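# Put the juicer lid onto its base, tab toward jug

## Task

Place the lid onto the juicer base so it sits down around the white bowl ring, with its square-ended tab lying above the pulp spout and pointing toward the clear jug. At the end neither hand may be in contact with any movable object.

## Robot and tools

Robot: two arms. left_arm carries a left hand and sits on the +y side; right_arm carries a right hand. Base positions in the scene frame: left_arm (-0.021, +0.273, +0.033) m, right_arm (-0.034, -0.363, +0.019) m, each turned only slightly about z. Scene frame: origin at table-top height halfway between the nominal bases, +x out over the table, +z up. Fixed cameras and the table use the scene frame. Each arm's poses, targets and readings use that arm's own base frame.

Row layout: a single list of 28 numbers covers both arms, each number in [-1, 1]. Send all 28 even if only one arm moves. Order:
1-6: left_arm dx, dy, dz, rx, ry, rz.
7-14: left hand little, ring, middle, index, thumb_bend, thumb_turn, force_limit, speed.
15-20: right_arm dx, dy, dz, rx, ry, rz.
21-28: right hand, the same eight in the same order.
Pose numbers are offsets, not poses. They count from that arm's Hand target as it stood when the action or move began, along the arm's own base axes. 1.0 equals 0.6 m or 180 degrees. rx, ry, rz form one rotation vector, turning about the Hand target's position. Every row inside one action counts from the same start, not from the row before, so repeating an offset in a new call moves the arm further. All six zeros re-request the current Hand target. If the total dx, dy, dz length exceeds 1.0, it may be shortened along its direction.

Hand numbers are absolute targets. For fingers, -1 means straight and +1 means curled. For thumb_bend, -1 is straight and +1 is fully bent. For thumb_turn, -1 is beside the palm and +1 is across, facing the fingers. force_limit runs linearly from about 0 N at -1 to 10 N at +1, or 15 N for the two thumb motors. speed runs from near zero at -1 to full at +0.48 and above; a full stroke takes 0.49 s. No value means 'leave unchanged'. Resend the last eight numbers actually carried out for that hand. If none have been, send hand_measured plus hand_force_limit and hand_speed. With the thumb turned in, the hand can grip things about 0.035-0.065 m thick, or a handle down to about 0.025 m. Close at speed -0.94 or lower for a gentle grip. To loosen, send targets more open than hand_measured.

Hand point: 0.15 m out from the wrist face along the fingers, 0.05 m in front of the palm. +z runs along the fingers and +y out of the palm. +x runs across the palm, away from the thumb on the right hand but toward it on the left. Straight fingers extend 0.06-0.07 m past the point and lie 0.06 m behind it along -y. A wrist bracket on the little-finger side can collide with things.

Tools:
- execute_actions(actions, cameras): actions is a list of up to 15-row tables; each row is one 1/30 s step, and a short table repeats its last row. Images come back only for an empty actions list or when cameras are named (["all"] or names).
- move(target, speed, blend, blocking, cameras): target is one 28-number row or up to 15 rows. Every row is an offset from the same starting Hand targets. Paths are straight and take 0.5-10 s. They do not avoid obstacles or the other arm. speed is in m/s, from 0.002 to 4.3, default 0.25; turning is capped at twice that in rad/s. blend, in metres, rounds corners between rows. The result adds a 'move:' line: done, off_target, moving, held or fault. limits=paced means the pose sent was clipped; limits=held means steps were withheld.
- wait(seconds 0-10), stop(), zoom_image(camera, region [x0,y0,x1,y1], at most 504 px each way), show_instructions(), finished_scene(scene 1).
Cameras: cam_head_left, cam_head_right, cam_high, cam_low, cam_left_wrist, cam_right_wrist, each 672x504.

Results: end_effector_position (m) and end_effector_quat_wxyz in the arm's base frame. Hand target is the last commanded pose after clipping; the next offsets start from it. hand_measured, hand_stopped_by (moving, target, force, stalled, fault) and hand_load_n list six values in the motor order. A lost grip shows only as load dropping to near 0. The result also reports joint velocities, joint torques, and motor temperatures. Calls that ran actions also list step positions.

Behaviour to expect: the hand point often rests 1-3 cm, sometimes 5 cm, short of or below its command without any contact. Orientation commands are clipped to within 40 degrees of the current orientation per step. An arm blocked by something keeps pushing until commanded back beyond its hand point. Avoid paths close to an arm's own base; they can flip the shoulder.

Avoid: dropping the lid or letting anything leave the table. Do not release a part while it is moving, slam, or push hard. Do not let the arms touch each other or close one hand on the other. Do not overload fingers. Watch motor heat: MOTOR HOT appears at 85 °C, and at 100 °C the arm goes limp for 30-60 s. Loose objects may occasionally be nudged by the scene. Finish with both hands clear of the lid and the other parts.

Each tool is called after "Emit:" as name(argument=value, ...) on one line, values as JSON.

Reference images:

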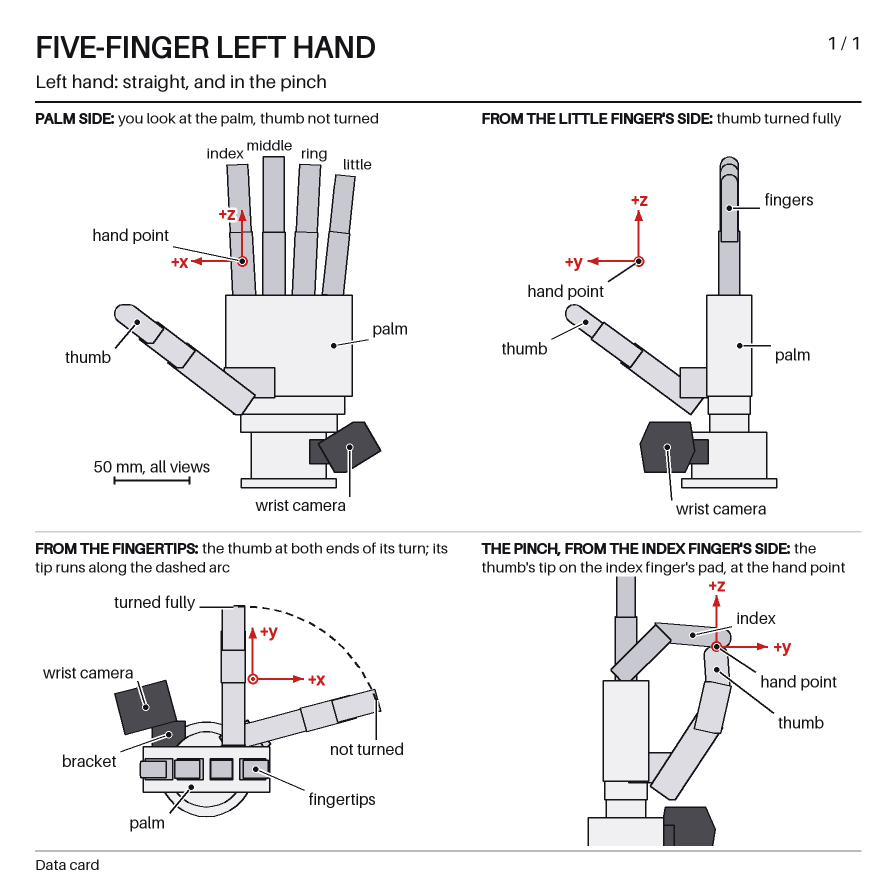

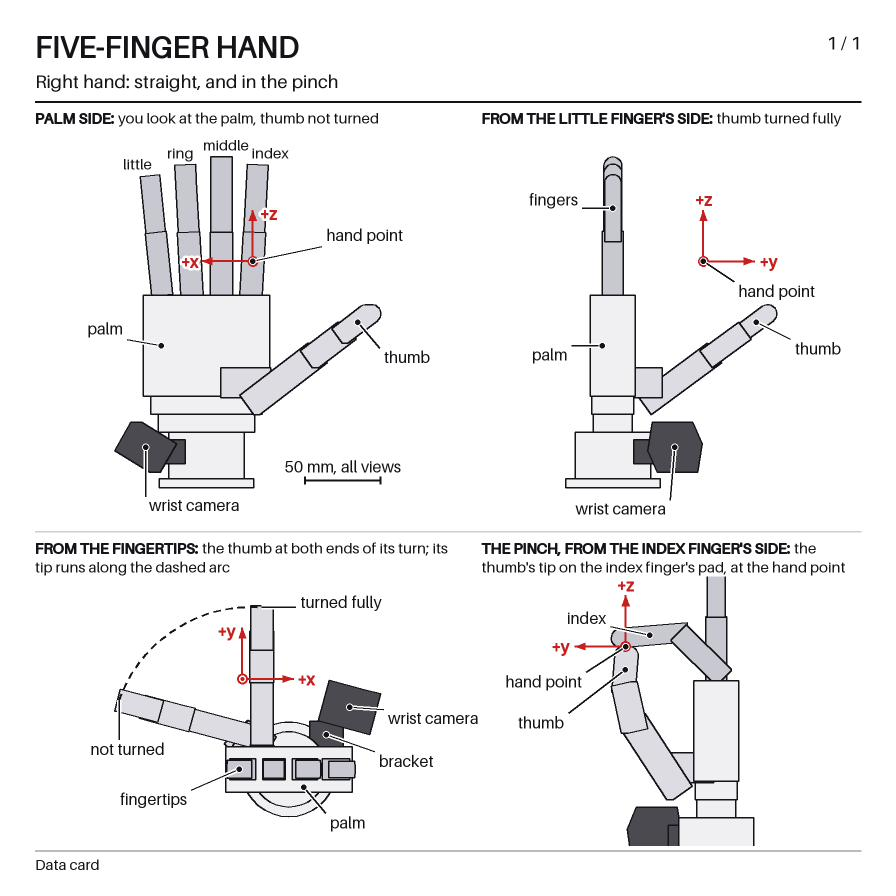

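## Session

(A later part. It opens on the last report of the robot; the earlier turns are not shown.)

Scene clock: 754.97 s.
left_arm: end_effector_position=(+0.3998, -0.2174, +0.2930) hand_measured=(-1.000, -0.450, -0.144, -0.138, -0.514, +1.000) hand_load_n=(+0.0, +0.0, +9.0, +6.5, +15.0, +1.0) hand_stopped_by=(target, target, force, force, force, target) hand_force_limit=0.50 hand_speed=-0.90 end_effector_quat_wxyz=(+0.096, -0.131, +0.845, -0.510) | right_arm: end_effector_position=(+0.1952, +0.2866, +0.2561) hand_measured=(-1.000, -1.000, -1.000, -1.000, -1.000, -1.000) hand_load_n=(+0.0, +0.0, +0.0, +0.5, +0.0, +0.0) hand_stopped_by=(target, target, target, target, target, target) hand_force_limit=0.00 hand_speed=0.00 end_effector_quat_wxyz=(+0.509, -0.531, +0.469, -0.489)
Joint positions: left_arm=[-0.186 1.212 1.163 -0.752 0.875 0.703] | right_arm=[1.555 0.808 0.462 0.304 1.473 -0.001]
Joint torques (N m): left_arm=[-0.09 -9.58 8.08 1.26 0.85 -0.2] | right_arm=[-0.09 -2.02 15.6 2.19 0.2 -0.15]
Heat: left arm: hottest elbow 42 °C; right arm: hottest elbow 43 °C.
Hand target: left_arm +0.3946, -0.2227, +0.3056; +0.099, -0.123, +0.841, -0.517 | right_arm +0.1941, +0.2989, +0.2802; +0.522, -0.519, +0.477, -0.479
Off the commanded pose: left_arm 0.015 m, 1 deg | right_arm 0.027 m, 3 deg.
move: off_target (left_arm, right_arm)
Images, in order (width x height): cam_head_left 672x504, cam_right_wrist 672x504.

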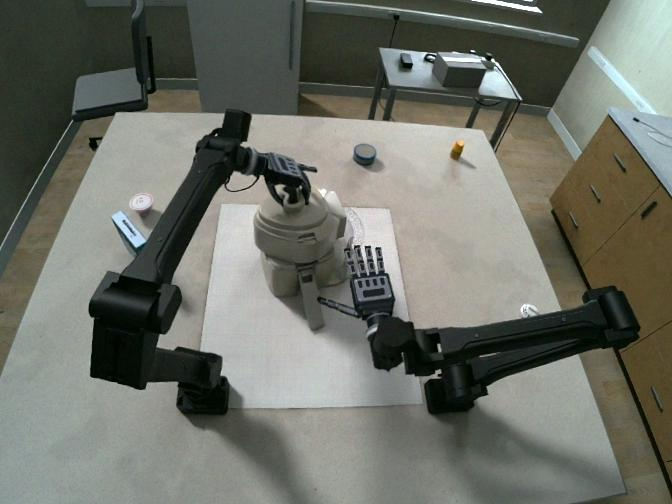

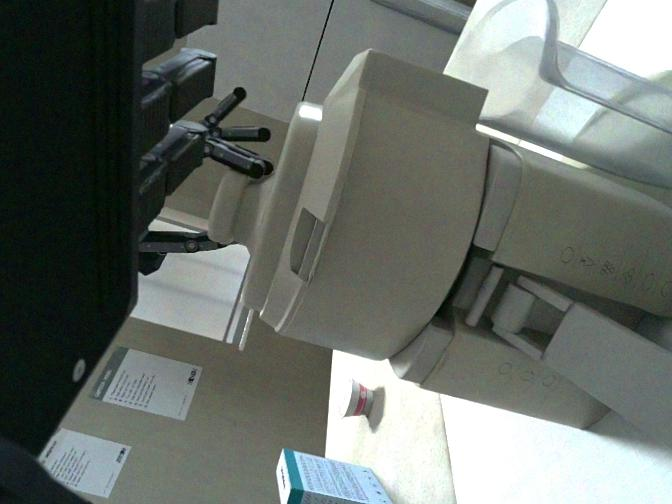

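Emit:
move(target=[0.005, -0.004, 0.014, 0, 0, 0.0194, -1, -0.45, 0.45, 0.25, -0.25, 1, 0.5, -0.9, 0, 0, 0, 0, 0, 0, -1, -1, -1, -1, -1, -1, 0, 0], speed=0.03, cameras=["cam_right_wrist"])

Emit:
zoom_image(camera="cam_right_wrist", region=[260, 40, 580, 440])

Scene clock: 758.17 s.
left_arm: end_effector_position=(+0.4006, -0.2193, +0.2933) hand_measured=(-1.000, -0.450, -0.144, -0.138, -0.514, +1.000) hand_load_n=(+0.0, +0.0, +9.5, +4.5, +16.5, -2.5) hand_stopped_by=(target, target, force, force, force, target) hand_force_limit=0.50 hand_speed=-0.90 end_effector_quat_wxyz=(+0.101, -0.153, +0.846, -0.501) | right_arm: end_effector_position=(+0.1952, +0.2865, +0.2561) hand_measured=(-1.000, -1.000, -1.000, -1.000, -1.000, -1.000) hand_load_n=(+0.0, +0.0, +0.0, +0.0, +0.0, +0.0) hand_stopped_by=(target, target, target, target, target, target) hand_force_limit=0.00 hand_speed=0.00 end_effector_quat_wxyz=(+0.508, -0.532, +0.468, -0.489)
Joint positions: left_arm=[-0.2 1.204 1.16 -0.738 0.827 0.651] | right_arm=[1.555 0.808 0.462 0.304 1.473 -0.002]
Joint torques (N m): left_arm=[0.09 -10.46 8.12 2.21 0.53 -0.46] | right_arm=[-0.09 -1.96 15.71 2.33 0.21 -0.16]
Heat: left arm: hottest elbow 42 °C; right arm: hottest elbow 43 °C.
Hand target: left_arm +0.3976, -0.2252, +0.3141; +0.115, -0.149, +0.837, -0.514 | right_arm +0.1941, +0.2989, +0.2802; +0.522, -0.520, +0.477, -0.479
Off the commanded pose: left_arm 0.022 m, 2 deg | right_arm 0.027 m, 3 deg.
move: off_target (left_arm, right_arm)
Images, in order (width x height): cam_right_wrist 672x504.

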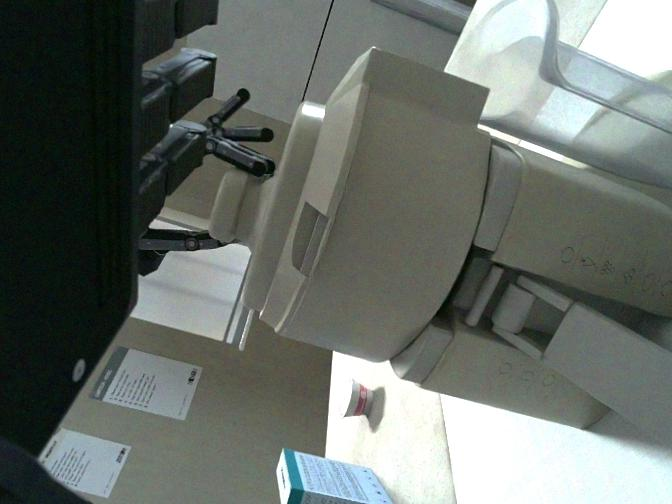

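Scaled by 1.260 from the camera's 672x504 image, which has a finer 960x720 frame.

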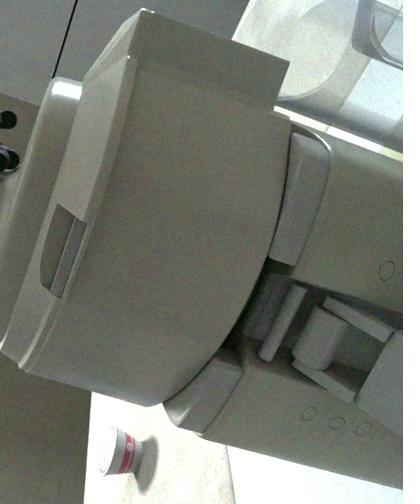

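Emit:
zoom_image(camera="cam_right_wrist", region=[260, 190, 360, 350])

Emit:
zoom_image(camera="cam_right_wrist", region=[440, 100, 560, 260])

Emit:
zoom_image(camera="cam_right_wrist", region=[380, 280, 500, 400])

Scaled by 3.150 from the camera's 672x504 image, which has a finer 960x720 frame.

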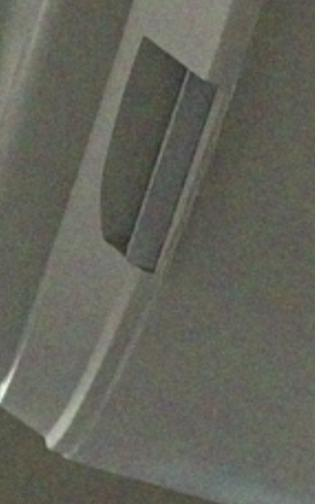

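Scaled by 3.150 from the camera's 672x504 image, which has a finer 960x720 frame.

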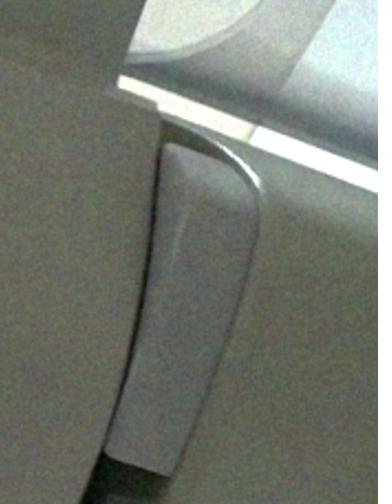

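Scaled by 4.200 from the camera's 672x504 image, which has a finer 960x720 frame.

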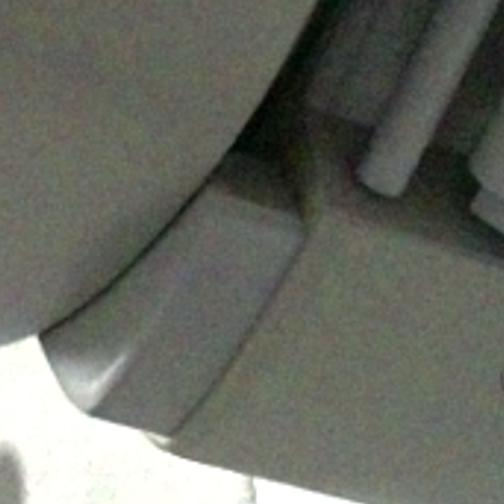

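Emit:
move(target=[[0, 0, 0, 0, 0, 0, -1, -0.45, 0.45, 0.25, -0.25, 1, 0.5, -0.9, 0.03, -0.1067, 0.005, 0, 0, 0.1111, -1, -1, -1, -1, -1, -1, 0, 0], [0, 0, -0.01, 0, 0, 0, -1, -0.45, 0.45, 0.25, -0.25, 1, 0.5, -0.9, 0.2168, -0.2767, 0.015, 0, 0, 0.2533, -1, -1, -1, -1, -1, -1, 0, 0], [0, 0, -0.022, 0, 0, 0, -1, -0.45, 0.45, 0.25, -0.25, 1, 0.5, -0.9, 0.3835, -0.2267, 0.0152, 0, 0, 0.3333, -1, -1, -1, -1, -1, -1, 0, 0]], speed=0.15, blend=[0.03, 0.03, 0], cameras=["cam_right_wrist", "cam_low", "cam_head_left"])

Emit:
zoom_image(camera="cam_right_wrist", region=[160, 0, 560, 400])

Emit:
zoom_image(camera="cam_low", region=[256, 180, 320, 230])

Scene clock: 762.70 s.
left_arm: end_effector_position=(+0.4002, -0.2194, +0.2924) hand_measured=(-1.000, -0.450, -0.146, -0.138, -0.514, +1.000) hand_load_n=(+0.0, +0.0, +12.5, +4.5, +15.0, -3.0) hand_stopped_by=(target, target, force, force, force, target) hand_force_limit=0.50 hand_speed=-0.90 end_effector_quat_wxyz=(+0.110, -0.151, +0.842, -0.505) | right_arm: end_effector_position=(+0.4130, +0.1599, +0.2677) hand_measured=(-1.000, -1.000, -1.000, -1.000, -1.000, -1.000) hand_load_n=(+0.0, -0.5, +0.0, +0.0, +0.0, +0.0) hand_stopped_by=(target, target, target, target, target, target) hand_force_limit=0.00 hand_speed=0.00 end_effector_quat_wxyz=(+0.687, -0.692, +0.172, -0.143)
Joint positions: left_arm=[-0.2 1.189 1.138 -0.703 0.825 0.641] | right_arm=[-0.078 1.196 0.721 0.429 -1.2 -0.003]
Joint torques (N m): left_arm=[-0.15 -9.17 7.31 2.25 0.59 -0.35] | right_arm=[-0.38 -6.83 14.9 2.48 -0.15 0.13]
Heat: left arm: hottest elbow 42 °C; right arm: hottest elbow 43 °C.
Hand target: left_arm +0.3975, -0.2252, +0.3009; +0.114, -0.149, +0.837, -0.514 | right_arm +0.4241, +0.1630, +0.2894; +0.692, -0.689, +0.153, -0.154
Off the commanded pose: left_arm 0.011 m, 1 deg | right_arm 0.025 m, 3 deg.
move: off_target (left_arm, right_arm)
Images, in order (width x height): cam_head_left 672x504, cam_low 672x504, cam_right_wrist 672x504.

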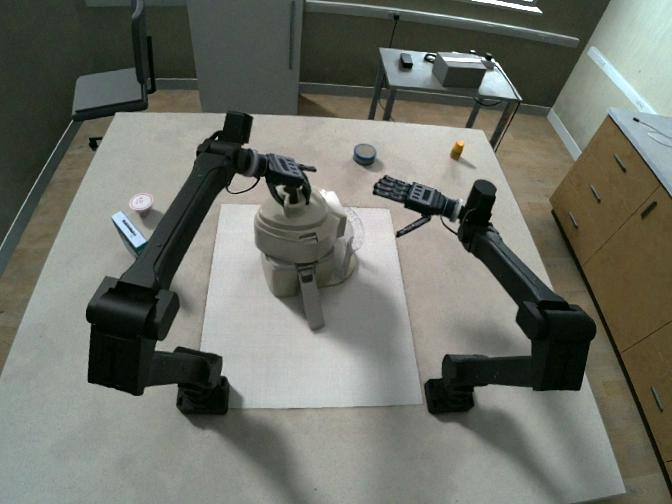

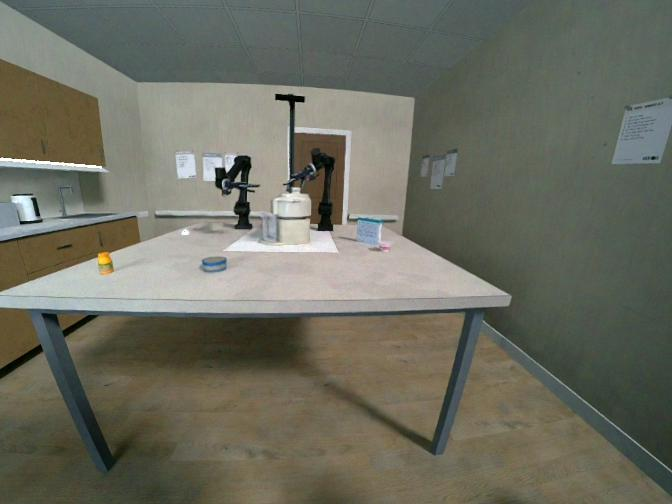

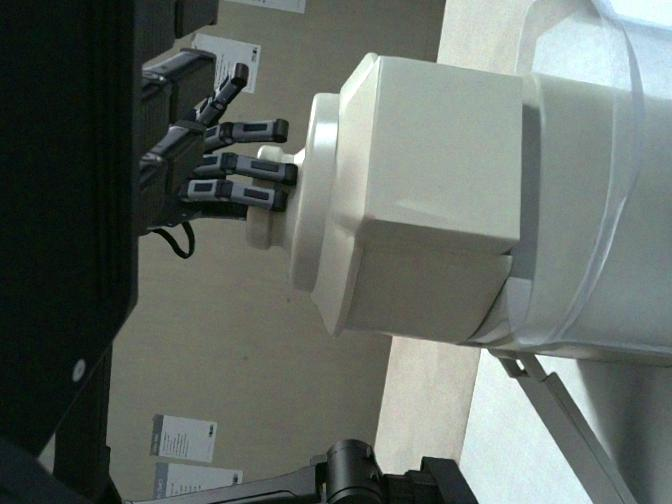

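Scaled by 1.260 from the camera's 672x504 image, which has a finer 960x720 frame.

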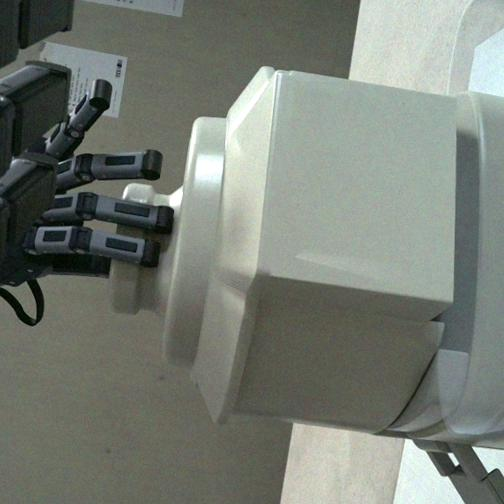

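Scaled by 7.875 from the camera's 672x504 image, which has a finer 960x720 frame.

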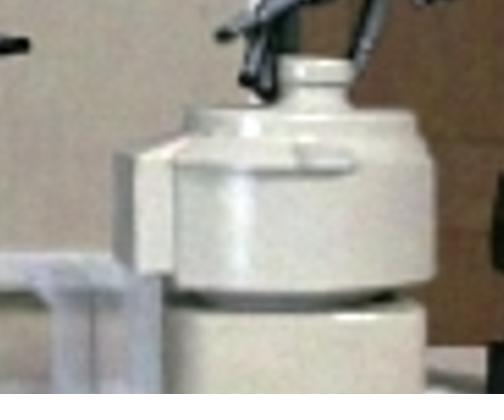

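Emit:
move(target=[0.002, 0, 0.018, 0, 0, 0, -1, -0.45, 0.45, 0.25, -0.25, 1, 0.5, -0.9, 0, 0, 0, 0, 0, 0, -1, -1, -1, -1, -1, -1, 0, 0], speed=0.03, cameras=["cam_right_wrist"])

Emit:
move(target=[0, 0, 0, 0, 0, 0, -1, -0.5, -0.35, -0.35, -0.75, 1, 0.5, -0.7, 0, 0, 0, 0, 0, 0, -1, -1, -1, -1, -1, -1, 0, 0], speed=0.03, cameras=["cam_right_wrist", "cam_left_wrist"])

Scene clock: 763.73 s.
left_arm: end_effector_position=(+0.4002, -0.2194, +0.2924) hand_measured=(-1.000, -0.450, -0.146, -0.138, -0.514, +1.000) hand_load_n=(+0.0, +0.0, +12.0, +4.0, +15.0, -3.5) hand_stopped_by=(target, target, force, force, force, target) hand_force_limit=0.50 hand_speed=-0.90 end_effector_quat_wxyz=(+0.110, -0.151, +0.842, -0.505) | right_arm: end_effector_position=(+0.4130, +0.1599, +0.2678) hand_measured=(-1.000, -1.000, -1.000, -1.000, -1.000, -1.000) hand_load_n=(+0.0, +0.0, +0.0, +0.0, +0.0, -0.5) hand_stopped_by=(target, target, target, target, target, target) hand_force_limit=0.00 hand_speed=0.00 end_effector_quat_wxyz=(+0.687, -0.692, +0.172, -0.142)
Joint positions: left_arm=[-0.2 1.189 1.138 -0.703 0.825 0.641] | right_arm=[-0.078 1.196 0.721 0.429 -1.2 -0.002]
Joint torques (N m): left_arm=[-0.09 -8.94 9.31 1.21 0.63 -0.34] | right_arm=[0.09 -6.65 14.94 2.4 -0.15 0.12]
Heat: left arm: hottest elbow 42 °C; right arm: hottest elbow 43 °C.
Hand target: left_arm +0.3987, -0.2252, +0.3117; +0.114, -0.149, +0.837, -0.514 | right_arm +0.4241, +0.1630, +0.2894; +0.692, -0.689, +0.153, -0.154
Off the commanded pose: left_arm 0.020 m, 1 deg | right_arm 0.025 m, 3 deg.
move: off_target (left_arm, right_arm)
Images, in order (width x height): cam_right_wrist 672x504.

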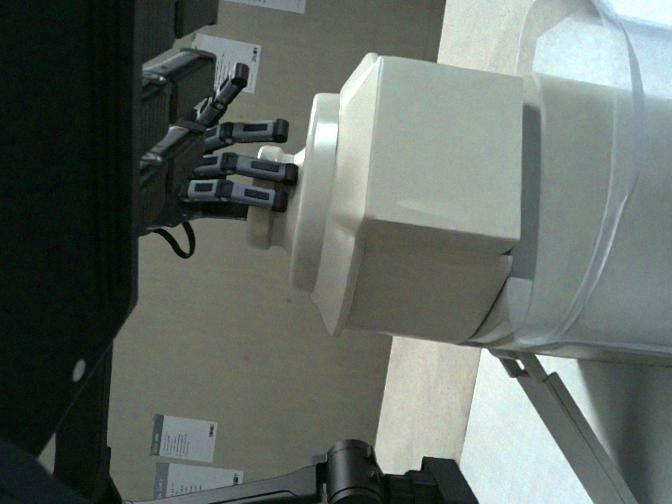

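Scene clock: 764.57 s.
left_arm: end_effector_position=(+0.3992, -0.2199, +0.2934) hand_measured=(-1.000, -0.500, -0.350, -0.350, -0.750, +1.000) hand_load_n=(+0.0, +0.0, +0.0, +0.0, +0.0, +0.0) hand_stopped_by=(target, target, target, target, target, target) hand_force_limit=0.50 hand_speed=-0.70 end_effector_quat_wxyz=(+0.107, -0.156, +0.841, -0.507) | right_arm: end_effector_position=(+0.4130, +0.1599, +0.2678) hand_measured=(-1.000, -1.000, -1.000, -1.000, -1.000, -1.000) hand_load_n=(+0.0, +0.0, -0.5, +0.0, +0.0, -0.5) hand_stopped_by=(target, target, target, target, target, target) hand_force_limit=0.00 hand_speed=0.00 end_effector_quat_wxyz=(+0.687, -0.692, +0.172, -0.142)
Joint positions: left_arm=[-0.2 1.188 1.138 -0.703 0.826 0.629] | right_arm=[-0.078 1.196 0.721 0.429 -1.2 -0.002]
Joint torques (N m): left_arm=[-0.09 -8.82 9.33 1.17 0.55 -0.22] | right_arm=[0.21 -6.77 14.86 2.43 -0.16 0.1]
Heat: left arm: hottest elbow 42 °C; right arm: hottest elbow 43 °C.
Hand target: left_arm +0.3988, -0.2252, +0.3117; +0.115, -0.149, +0.837, -0.514 | right_arm +0.4241, +0.1630, +0.2894; +0.692, -0.689, +0.153, -0.154
Off the commanded pose: left_arm 0.019 m, 1 deg | right_arm 0.025 m, 3 deg.
move: off_target (left_arm, right_arm)
Images, in order (width x height): cam_left_wrist 672x504, cam_right_wrist 672x504.

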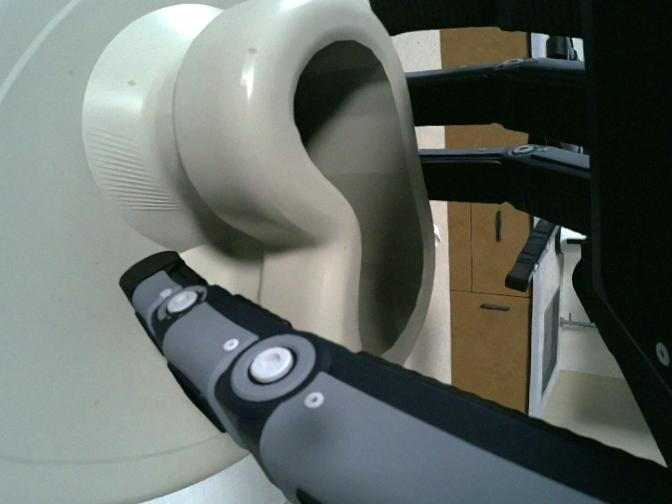

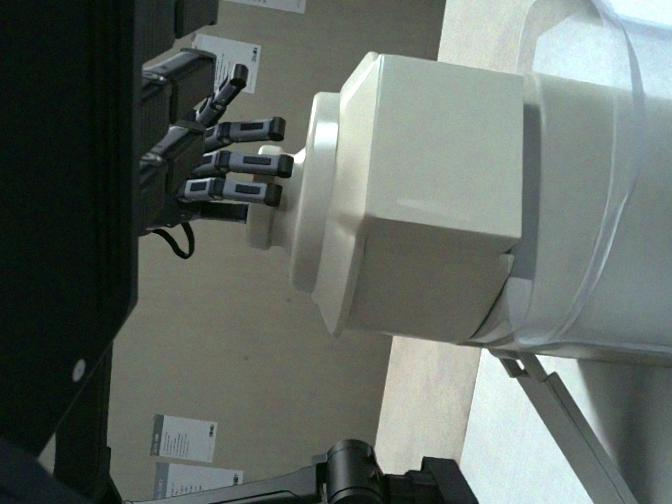

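Emit:
move(target=[[0, 0, 0, 0, 0, 0, -1, -0.5, -0.5, -0.5, -1, 1, 0.5, -0.3, 0, 0, 0, 0, 0, 0, -1, -1, -1, -1, -1, -1, 0, 0], [0, 0, 0.06, 0, 0, 0, -1, -0.5, -0.5, -0.5, -1, 1, 0.5, -0.3, 0, 0, 0, 0, 0, 0, -1, -1, -1, -1, -1, -1, 0, 0]], speed=0.05, cameras=["cam_right_wrist", "cam_left_wrist", "cam_low"])

Scene clock: 766.63 s.
left_arm: end_effector_position=(+0.3953, -0.2196, +0.3207) hand_measured=(-1.000, -0.500, -0.500, -0.500, -1.000, +1.000) hand_load_n=(+0.0, +0.0, +0.0, +0.0, +0.0, +0.0) hand_stopped_by=(target, target, target, target, target, target) hand_force_limit=0.50 hand_speed=-0.30 end_effector_quat_wxyz=(+0.101, -0.158, +0.842, -0.506) | right_arm: end_effector_position=(+0.4130, +0.1599, +0.2678) hand_measured=(-1.000, -1.000, -1.000, -1.000, -1.000, -1.000) hand_load_n=(+0.0, +0.0, +0.0, +0.0, +0.0, +0.0) hand_stopped_by=(target, target, target, target, target, target) hand_force_limit=0.00 hand_speed=0.00 end_effector_quat_wxyz=(+0.687, -0.692, +0.172, -0.142)
Joint positions: left_arm=[-0.2 1.184 1.209 -0.79 0.829 0.628] | right_arm=[-0.078 1.196 0.721 0.429 -1.2 -0.002]
Joint torques (N m): left_arm=[0.15 -8.47 10.97 0.99 0.45 -0.22] | right_arm=[-0.38 -7.06 14.95 2.44 -0.13 0.13]
Heat: left arm: hottest elbow 42 °C; right arm: hottest elbow 43 °C.
Hand target: left_arm +0.3988, -0.2252, +0.3477; +0.115, -0.149, +0.837, -0.514 | right_arm +0.4241, +0.1630, +0.2894; +0.692, -0.689, +0.153, -0.154
Off the commanded pose: left_arm 0.028 m, 2 deg | right_arm 0.025 m, 3 deg.
move: off_target (left_arm, right_arm)
Images, in order (width x height): cam_low 672x504, cam_left_wrist 672x504, cam_right_wrist 672x504.

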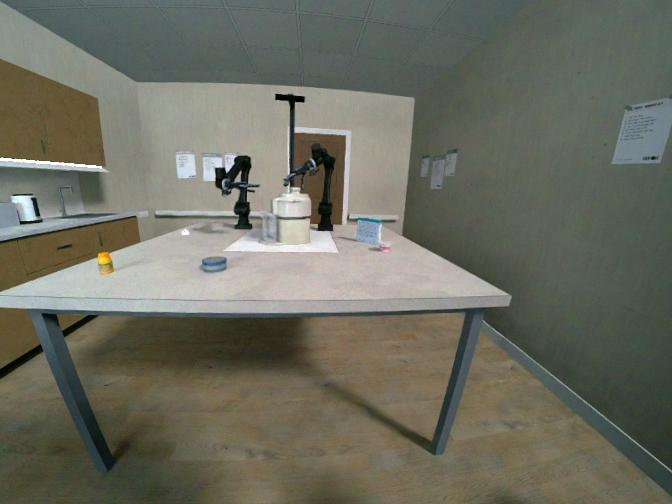

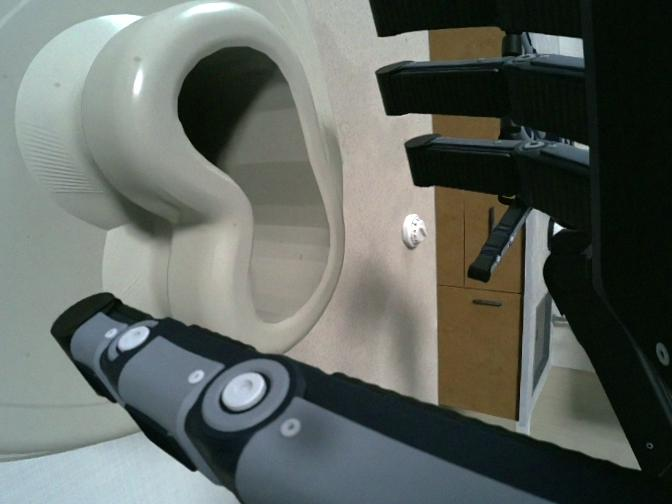

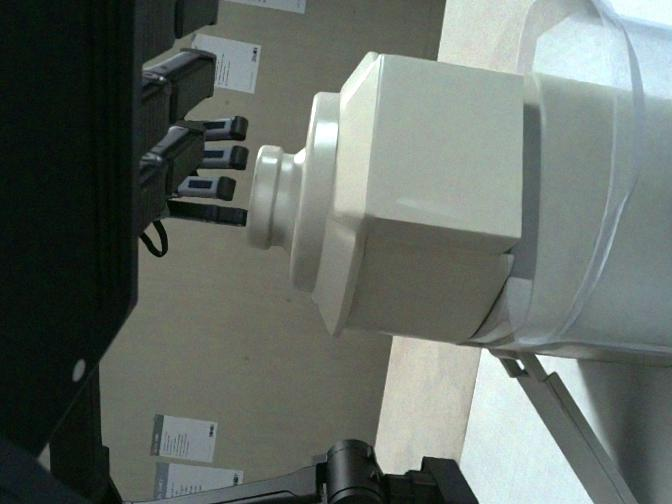

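Emit:
move(target=[0, 0, 0.22, 0, 0, 0, -1, -0.5, -0.5, -0.5, -1, 1, 0.5, -0.3, 0, 0, 0, 0, 0, 0, -1, -1, -1, -1, -1, -1, 0, 0], speed=0.12, cameras=["all"])

Emit:
zoom_image(camera="cam_high", region=[345, 130, 465, 250])

Emit:
zoom_image(camera="cam_head_left", region=[245, 180, 365, 300])

Emit:
zoom_image(camera="cam_head_right", region=[245, 180, 365, 300])

Emit:
zoom_image(camera="cam_low", region=[256, 180, 320, 230])

Scene clock: 768.73 s.
left_arm: end_effector_position=(+0.3969, -0.2201, +0.4639) hand_measured=(-1.000, -0.500, -0.500, -0.500, -1.000, +1.000) hand_load_n=(+0.0, +0.0, +0.0, +0.0, +0.0, +0.0) hand_stopped_by=(target, target, target, target, target, target) hand_force_limit=0.50 hand_speed=-0.30 end_effector_quat_wxyz=(+0.110, -0.154, +0.839, -0.510) | right_arm: end_effector_position=(+0.4130, +0.1599, +0.2678) hand_measured=(-1.000, -1.000, -1.000, -1.000, -1.000, -1.000) hand_load_n=(-0.5, +0.0, +0.0, +0.0, +0.0, +0.0) hand_stopped_by=(target, target, target, target, target, target) hand_force_limit=0.00 hand_speed=0.00 end_effector_quat_wxyz=(+0.687, -0.692, +0.172, -0.142)
Joint positions: left_arm=[-0.2 1.252 1.643 -1.132 0.829 0.625] | right_arm=[-0.078 1.196 0.721 0.429 -1.2 -0.002]
Joint torques (N m): left_arm=[0.15 -7.47 10.29 0.99 0.41 -0.19] | right_arm=[-0.03 -7.06 14.93 2.43 -0.17 0.12]
Heat: left arm: hottest elbow 42 °C; right arm: hottest elbow 44 °C.
Hand target: left_arm +0.3987, -0.2252, +0.4798; +0.115, -0.149, +0.837, -0.514 | right_arm +0.4241, +0.1630, +0.2894; +0.692, -0.689, +0.153, -0.154
Off the commanded pose: left_arm 0.017 m, 1 deg | right_arm 0.025 m, 3 deg.
move: off_target (left_arm, right_arm)

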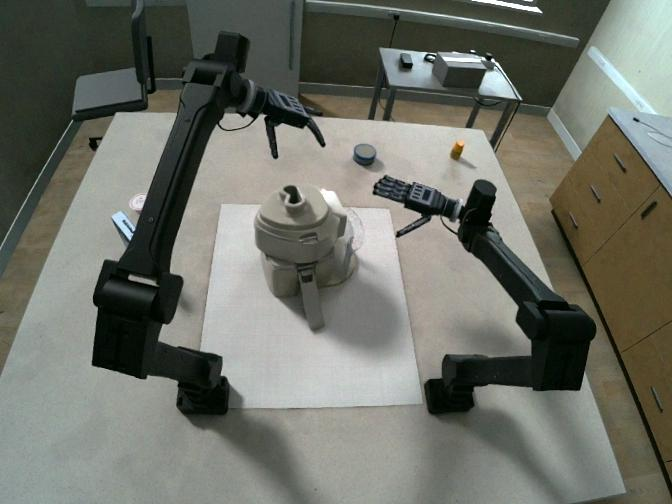

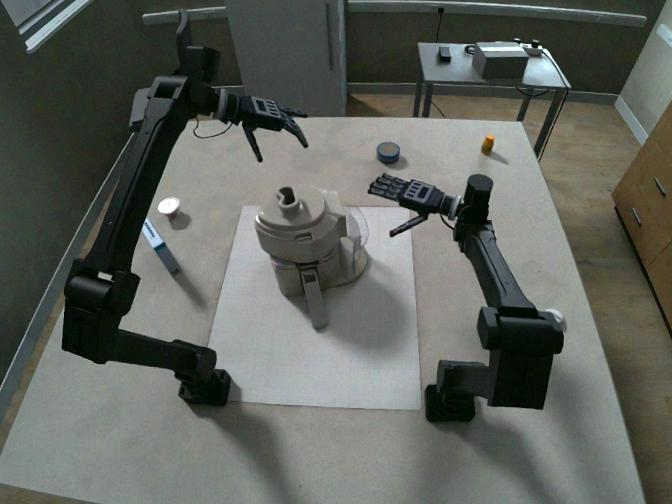

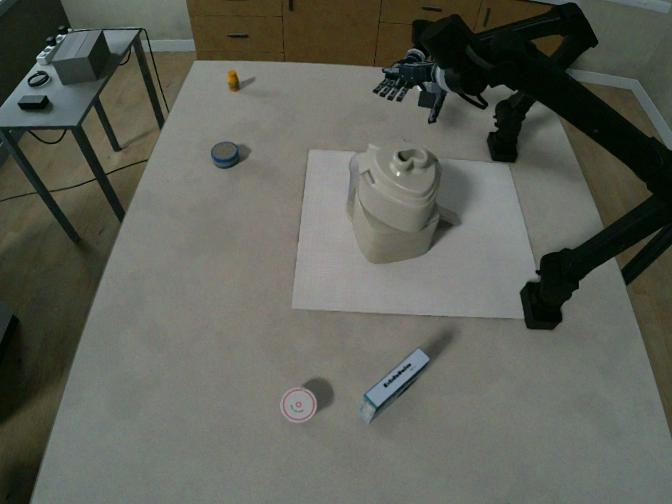

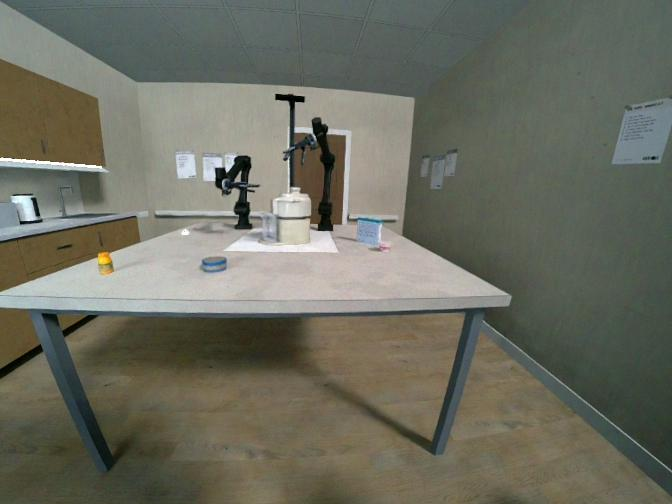

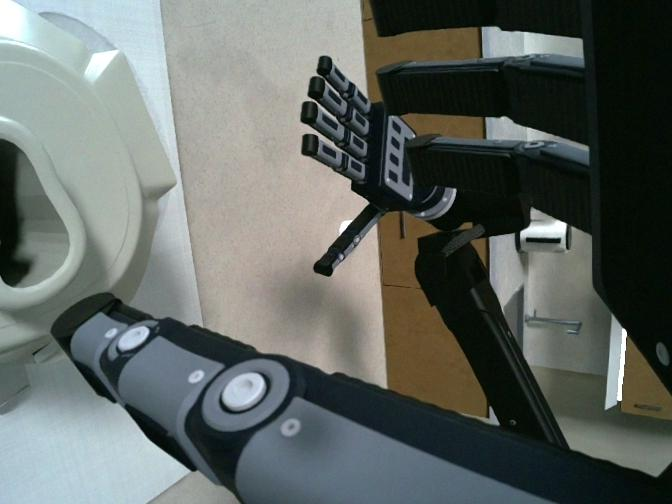

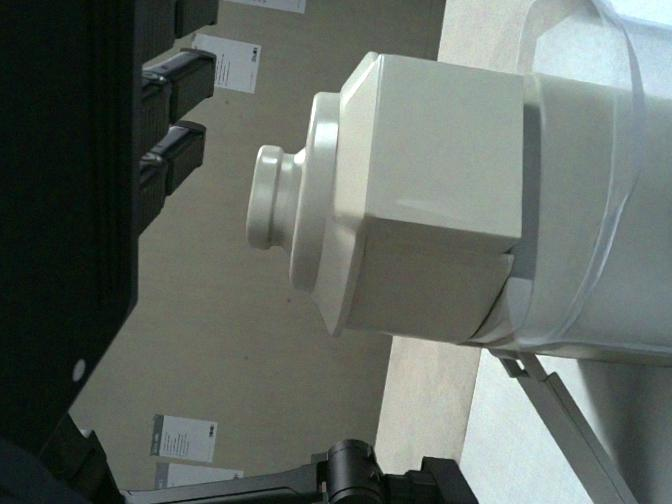

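Scaled by 4.200 from the camera's 672x504 image, which has a finer 960x720 frame.

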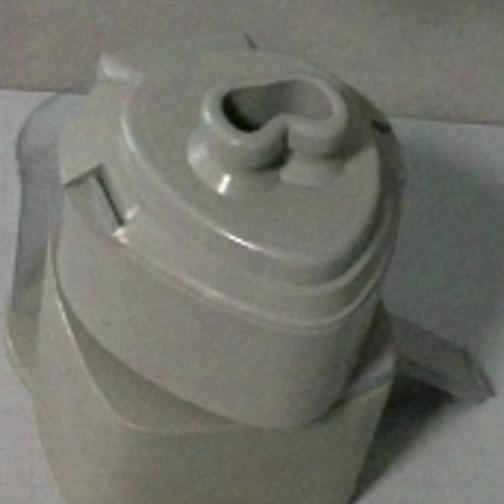

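Scaled by 4.200 from the camera's 672x504 image, which has a finer 960x720 frame.

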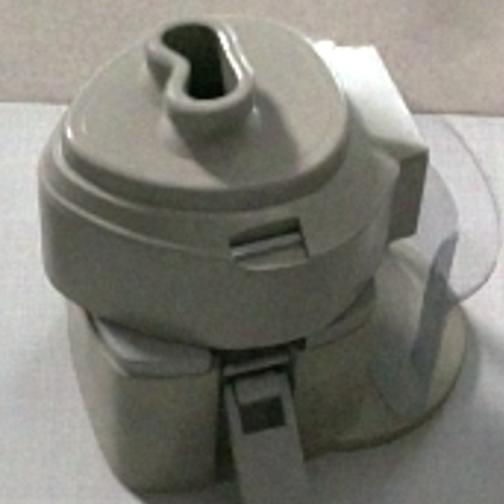

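Scaled by 4.200 from the camera's 672x504 image, which has a finer 960x720 frame.

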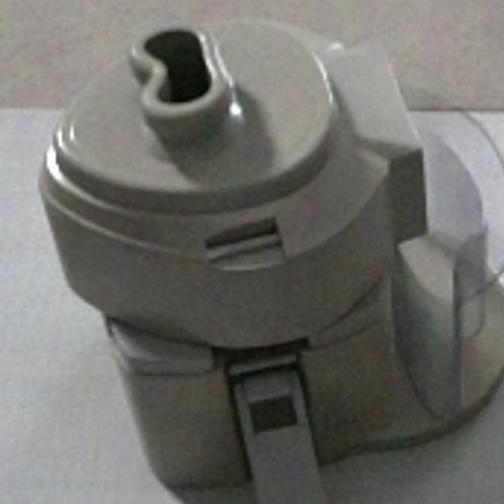

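Scaled by 7.875 from the camera's 672x504 image, which has a finer 960x720 frame.

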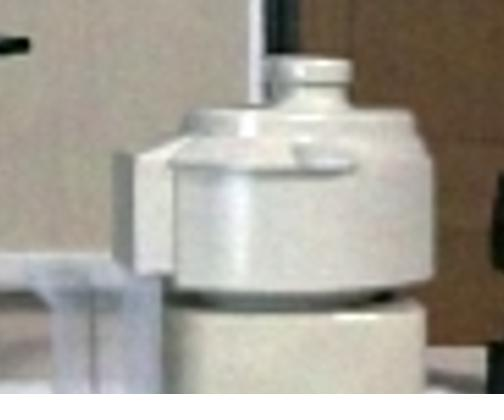

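Emit:
move(target=[[0,0,0.08,0,0,0,-1,-0.5,-0.5,-0.5,-1,1,0.5,-0.3,-0.05,-0.15,0.05,0,0,0,-1,-1,-1,-1,-1,-1,0,0]], speed=0.15, cameras=["all"])

Scene clock: 770.50 s.
left_arm: end_effector_position=(+0.3982, -0.2203, +0.5131) hand_measured=(-1.000, -0.500, -0.500, -0.500, -1.000, +1.000) hand_load_n=(+0.0, +0.0, +0.0, +0.0, +0.0, +0.0) hand_stopped_by=(target, target, target, target, target, target) hand_force_limit=0.50 hand_speed=-0.30 end_effector_quat_wxyz=(+0.110, -0.154, +0.839, -0.510) | right_arm: end_effector_position=(+0.3873, +0.0757, +0.2944) hand_measured=(-1.000, -1.000, -1.000, -1.000, -1.000, -1.000) hand_load_n=(-0.5, +0.0, +0.0, +0.0, +0.0, -0.5) hand_stopped_by=(target, target, target, target, target, target) hand_force_limit=0.00 hand_speed=0.00 end_effector_quat_wxyz=(+0.693, -0.687, +0.169, -0.139)
Joint positions: left_arm=[-0.2 1.316 1.842 -1.268 0.829 0.625] | right_arm=[-0.327 1.146 0.747 0.383 -1.458 0.027]
Joint torques (N m): left_arm=[-0.26 -7.77 9.92 0.95 0.42 -0.2] | right_arm=[-0.73 -7.88 15.24 1.5 -0.11 0.11]
Heat: left arm: hottest elbow 42 °C; right arm: hottest elbow 44 °C.
Hand target: left_arm +0.3987, -0.2252, +0.5277; +0.114, -0.149, +0.837, -0.514 | right_arm +0.3941, +0.0731, +0.3194; +0.692, -0.689, +0.153, -0.154
Off the commanded pose: left_arm 0.015 m, 1 deg | right_arm 0.026 m, 2 deg.
move: off_target (left_arm, right_arm)

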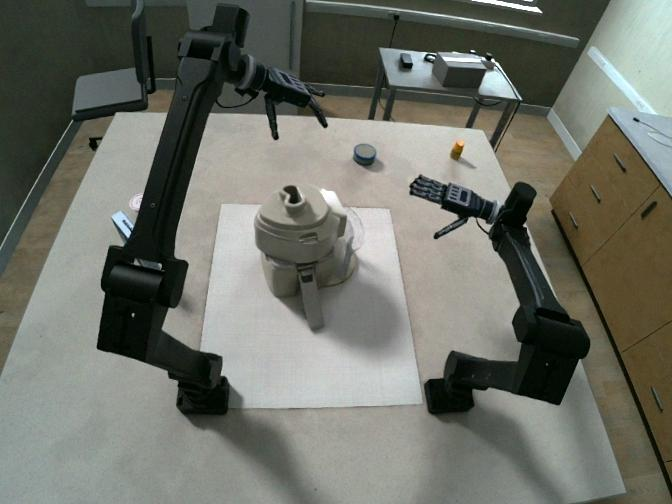

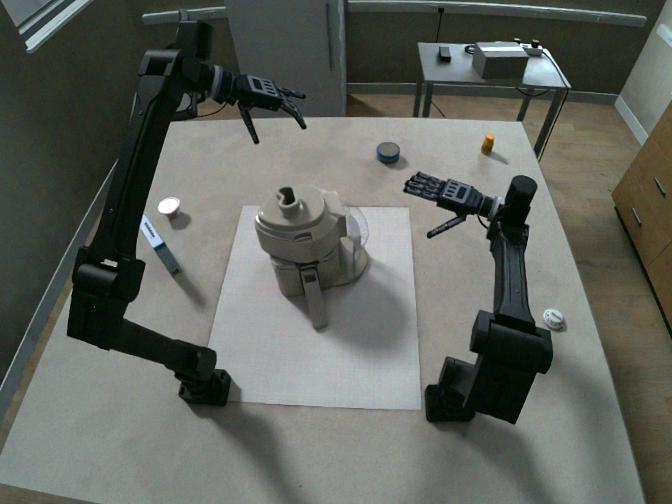

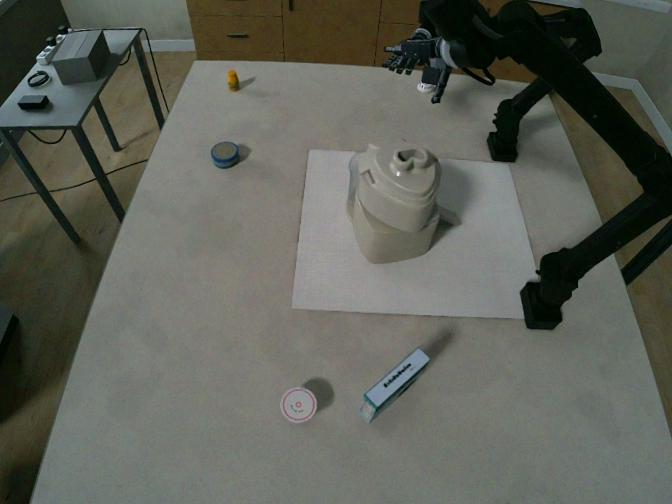

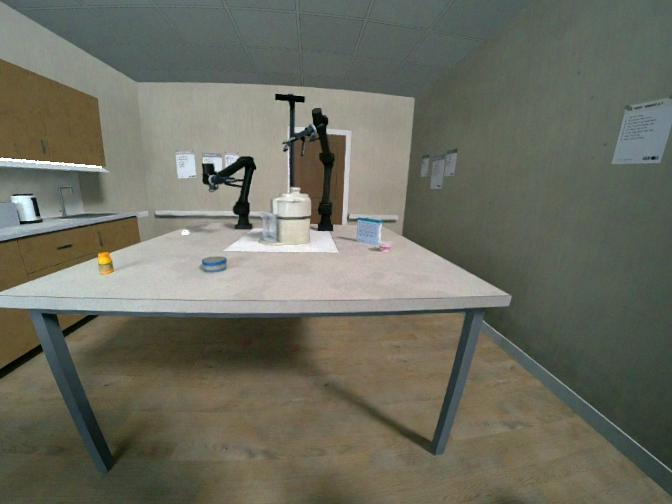

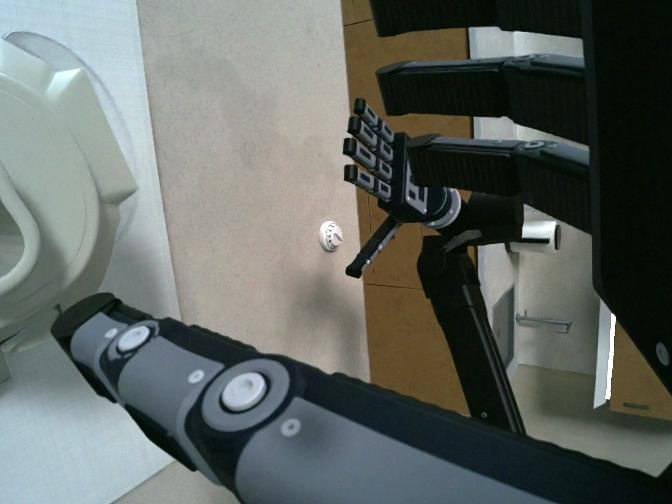

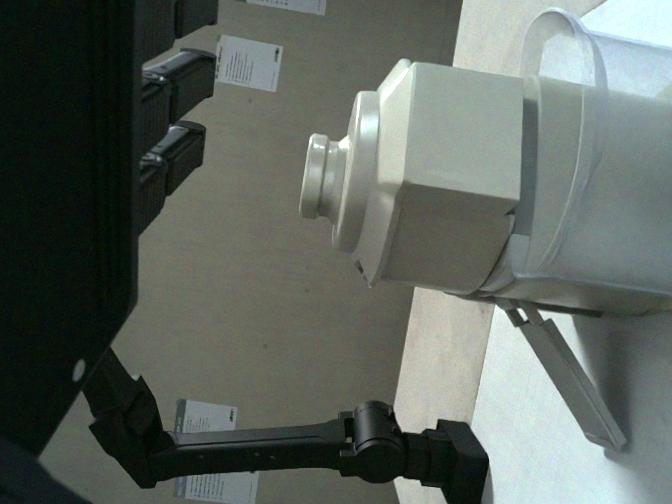

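Emit:
zoom_image(camera="cam_right_wrist", region=[290, 0, 672, 340])

Emit:
zoom_image(camera="cam_low", region=[250, 180, 330, 250])

Emit:
zoom_image(camera="cam_head_right", region=[230, 170, 390, 310])

Emit:
zoom_image(camera="cam_high", region=[330, 130, 470, 270])

Scaled by 1.319 from the camera's 672x504 image, which has a finer 960x720 frame.

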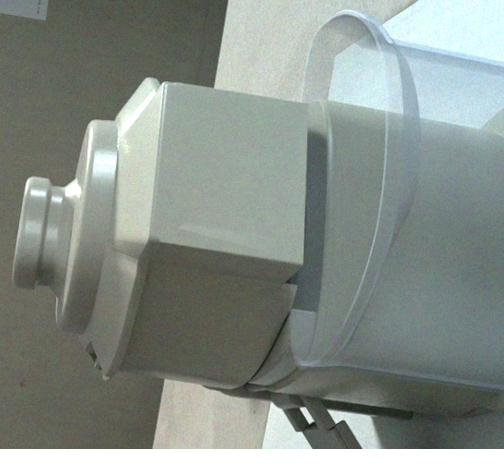

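Scaled by 6.300 from the camera's 672x504 image, which has a finer 960x720 frame.

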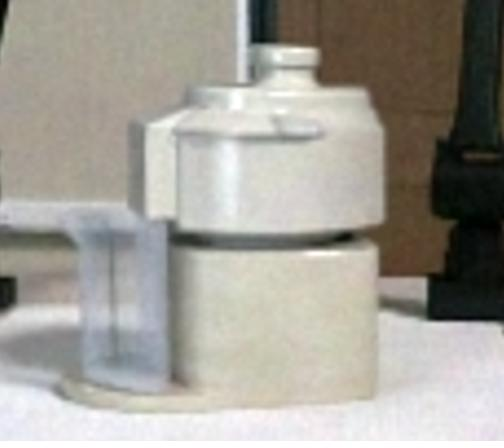

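Scaled by 3.150 from the camera's 672x504 image, which has a finer 960x720 frame.

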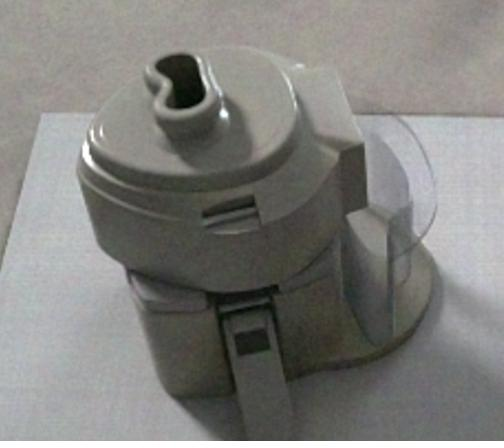

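Scaled by 3.600 from the camera's 672x504 image, which has a finer 960x720 frame.

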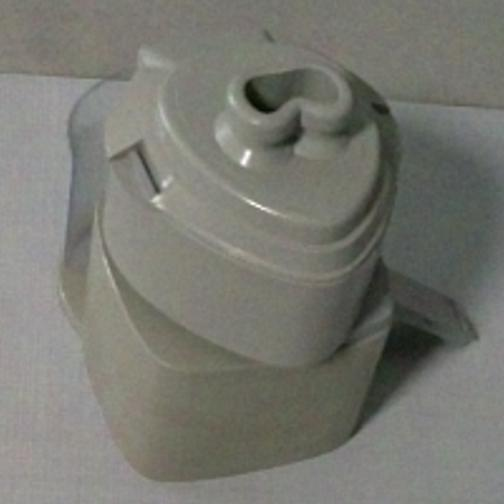

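Emit:
zoom_image(camera="cam_low", region=[266, 205, 318, 230])

Emit:
zoom_image(camera="cam_right_wrist", region=[440, 150, 600, 330])

Emit:
zoom_image(camera="cam_head_left", region=[240, 220, 370, 310])

Scaled by 9.692 from the camera's 672x504 image, which has a finer 960x720 frame.

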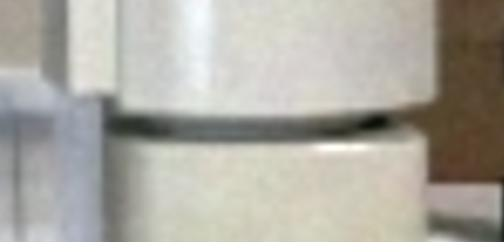

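Scaled by 2.800 from the camera's 672x504 image, which has a finer 960x720 frame.

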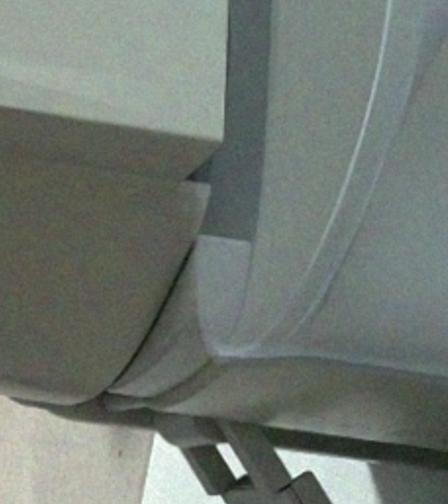

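Scaled by 3.877 from the camera's 672x504 image, which has a finer 960x720 frame.

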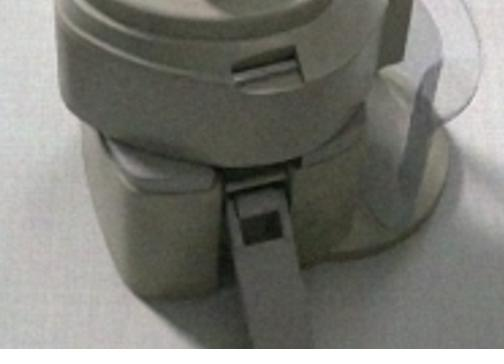

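Emit:
finished_scene()

The scene is finished: the task was done.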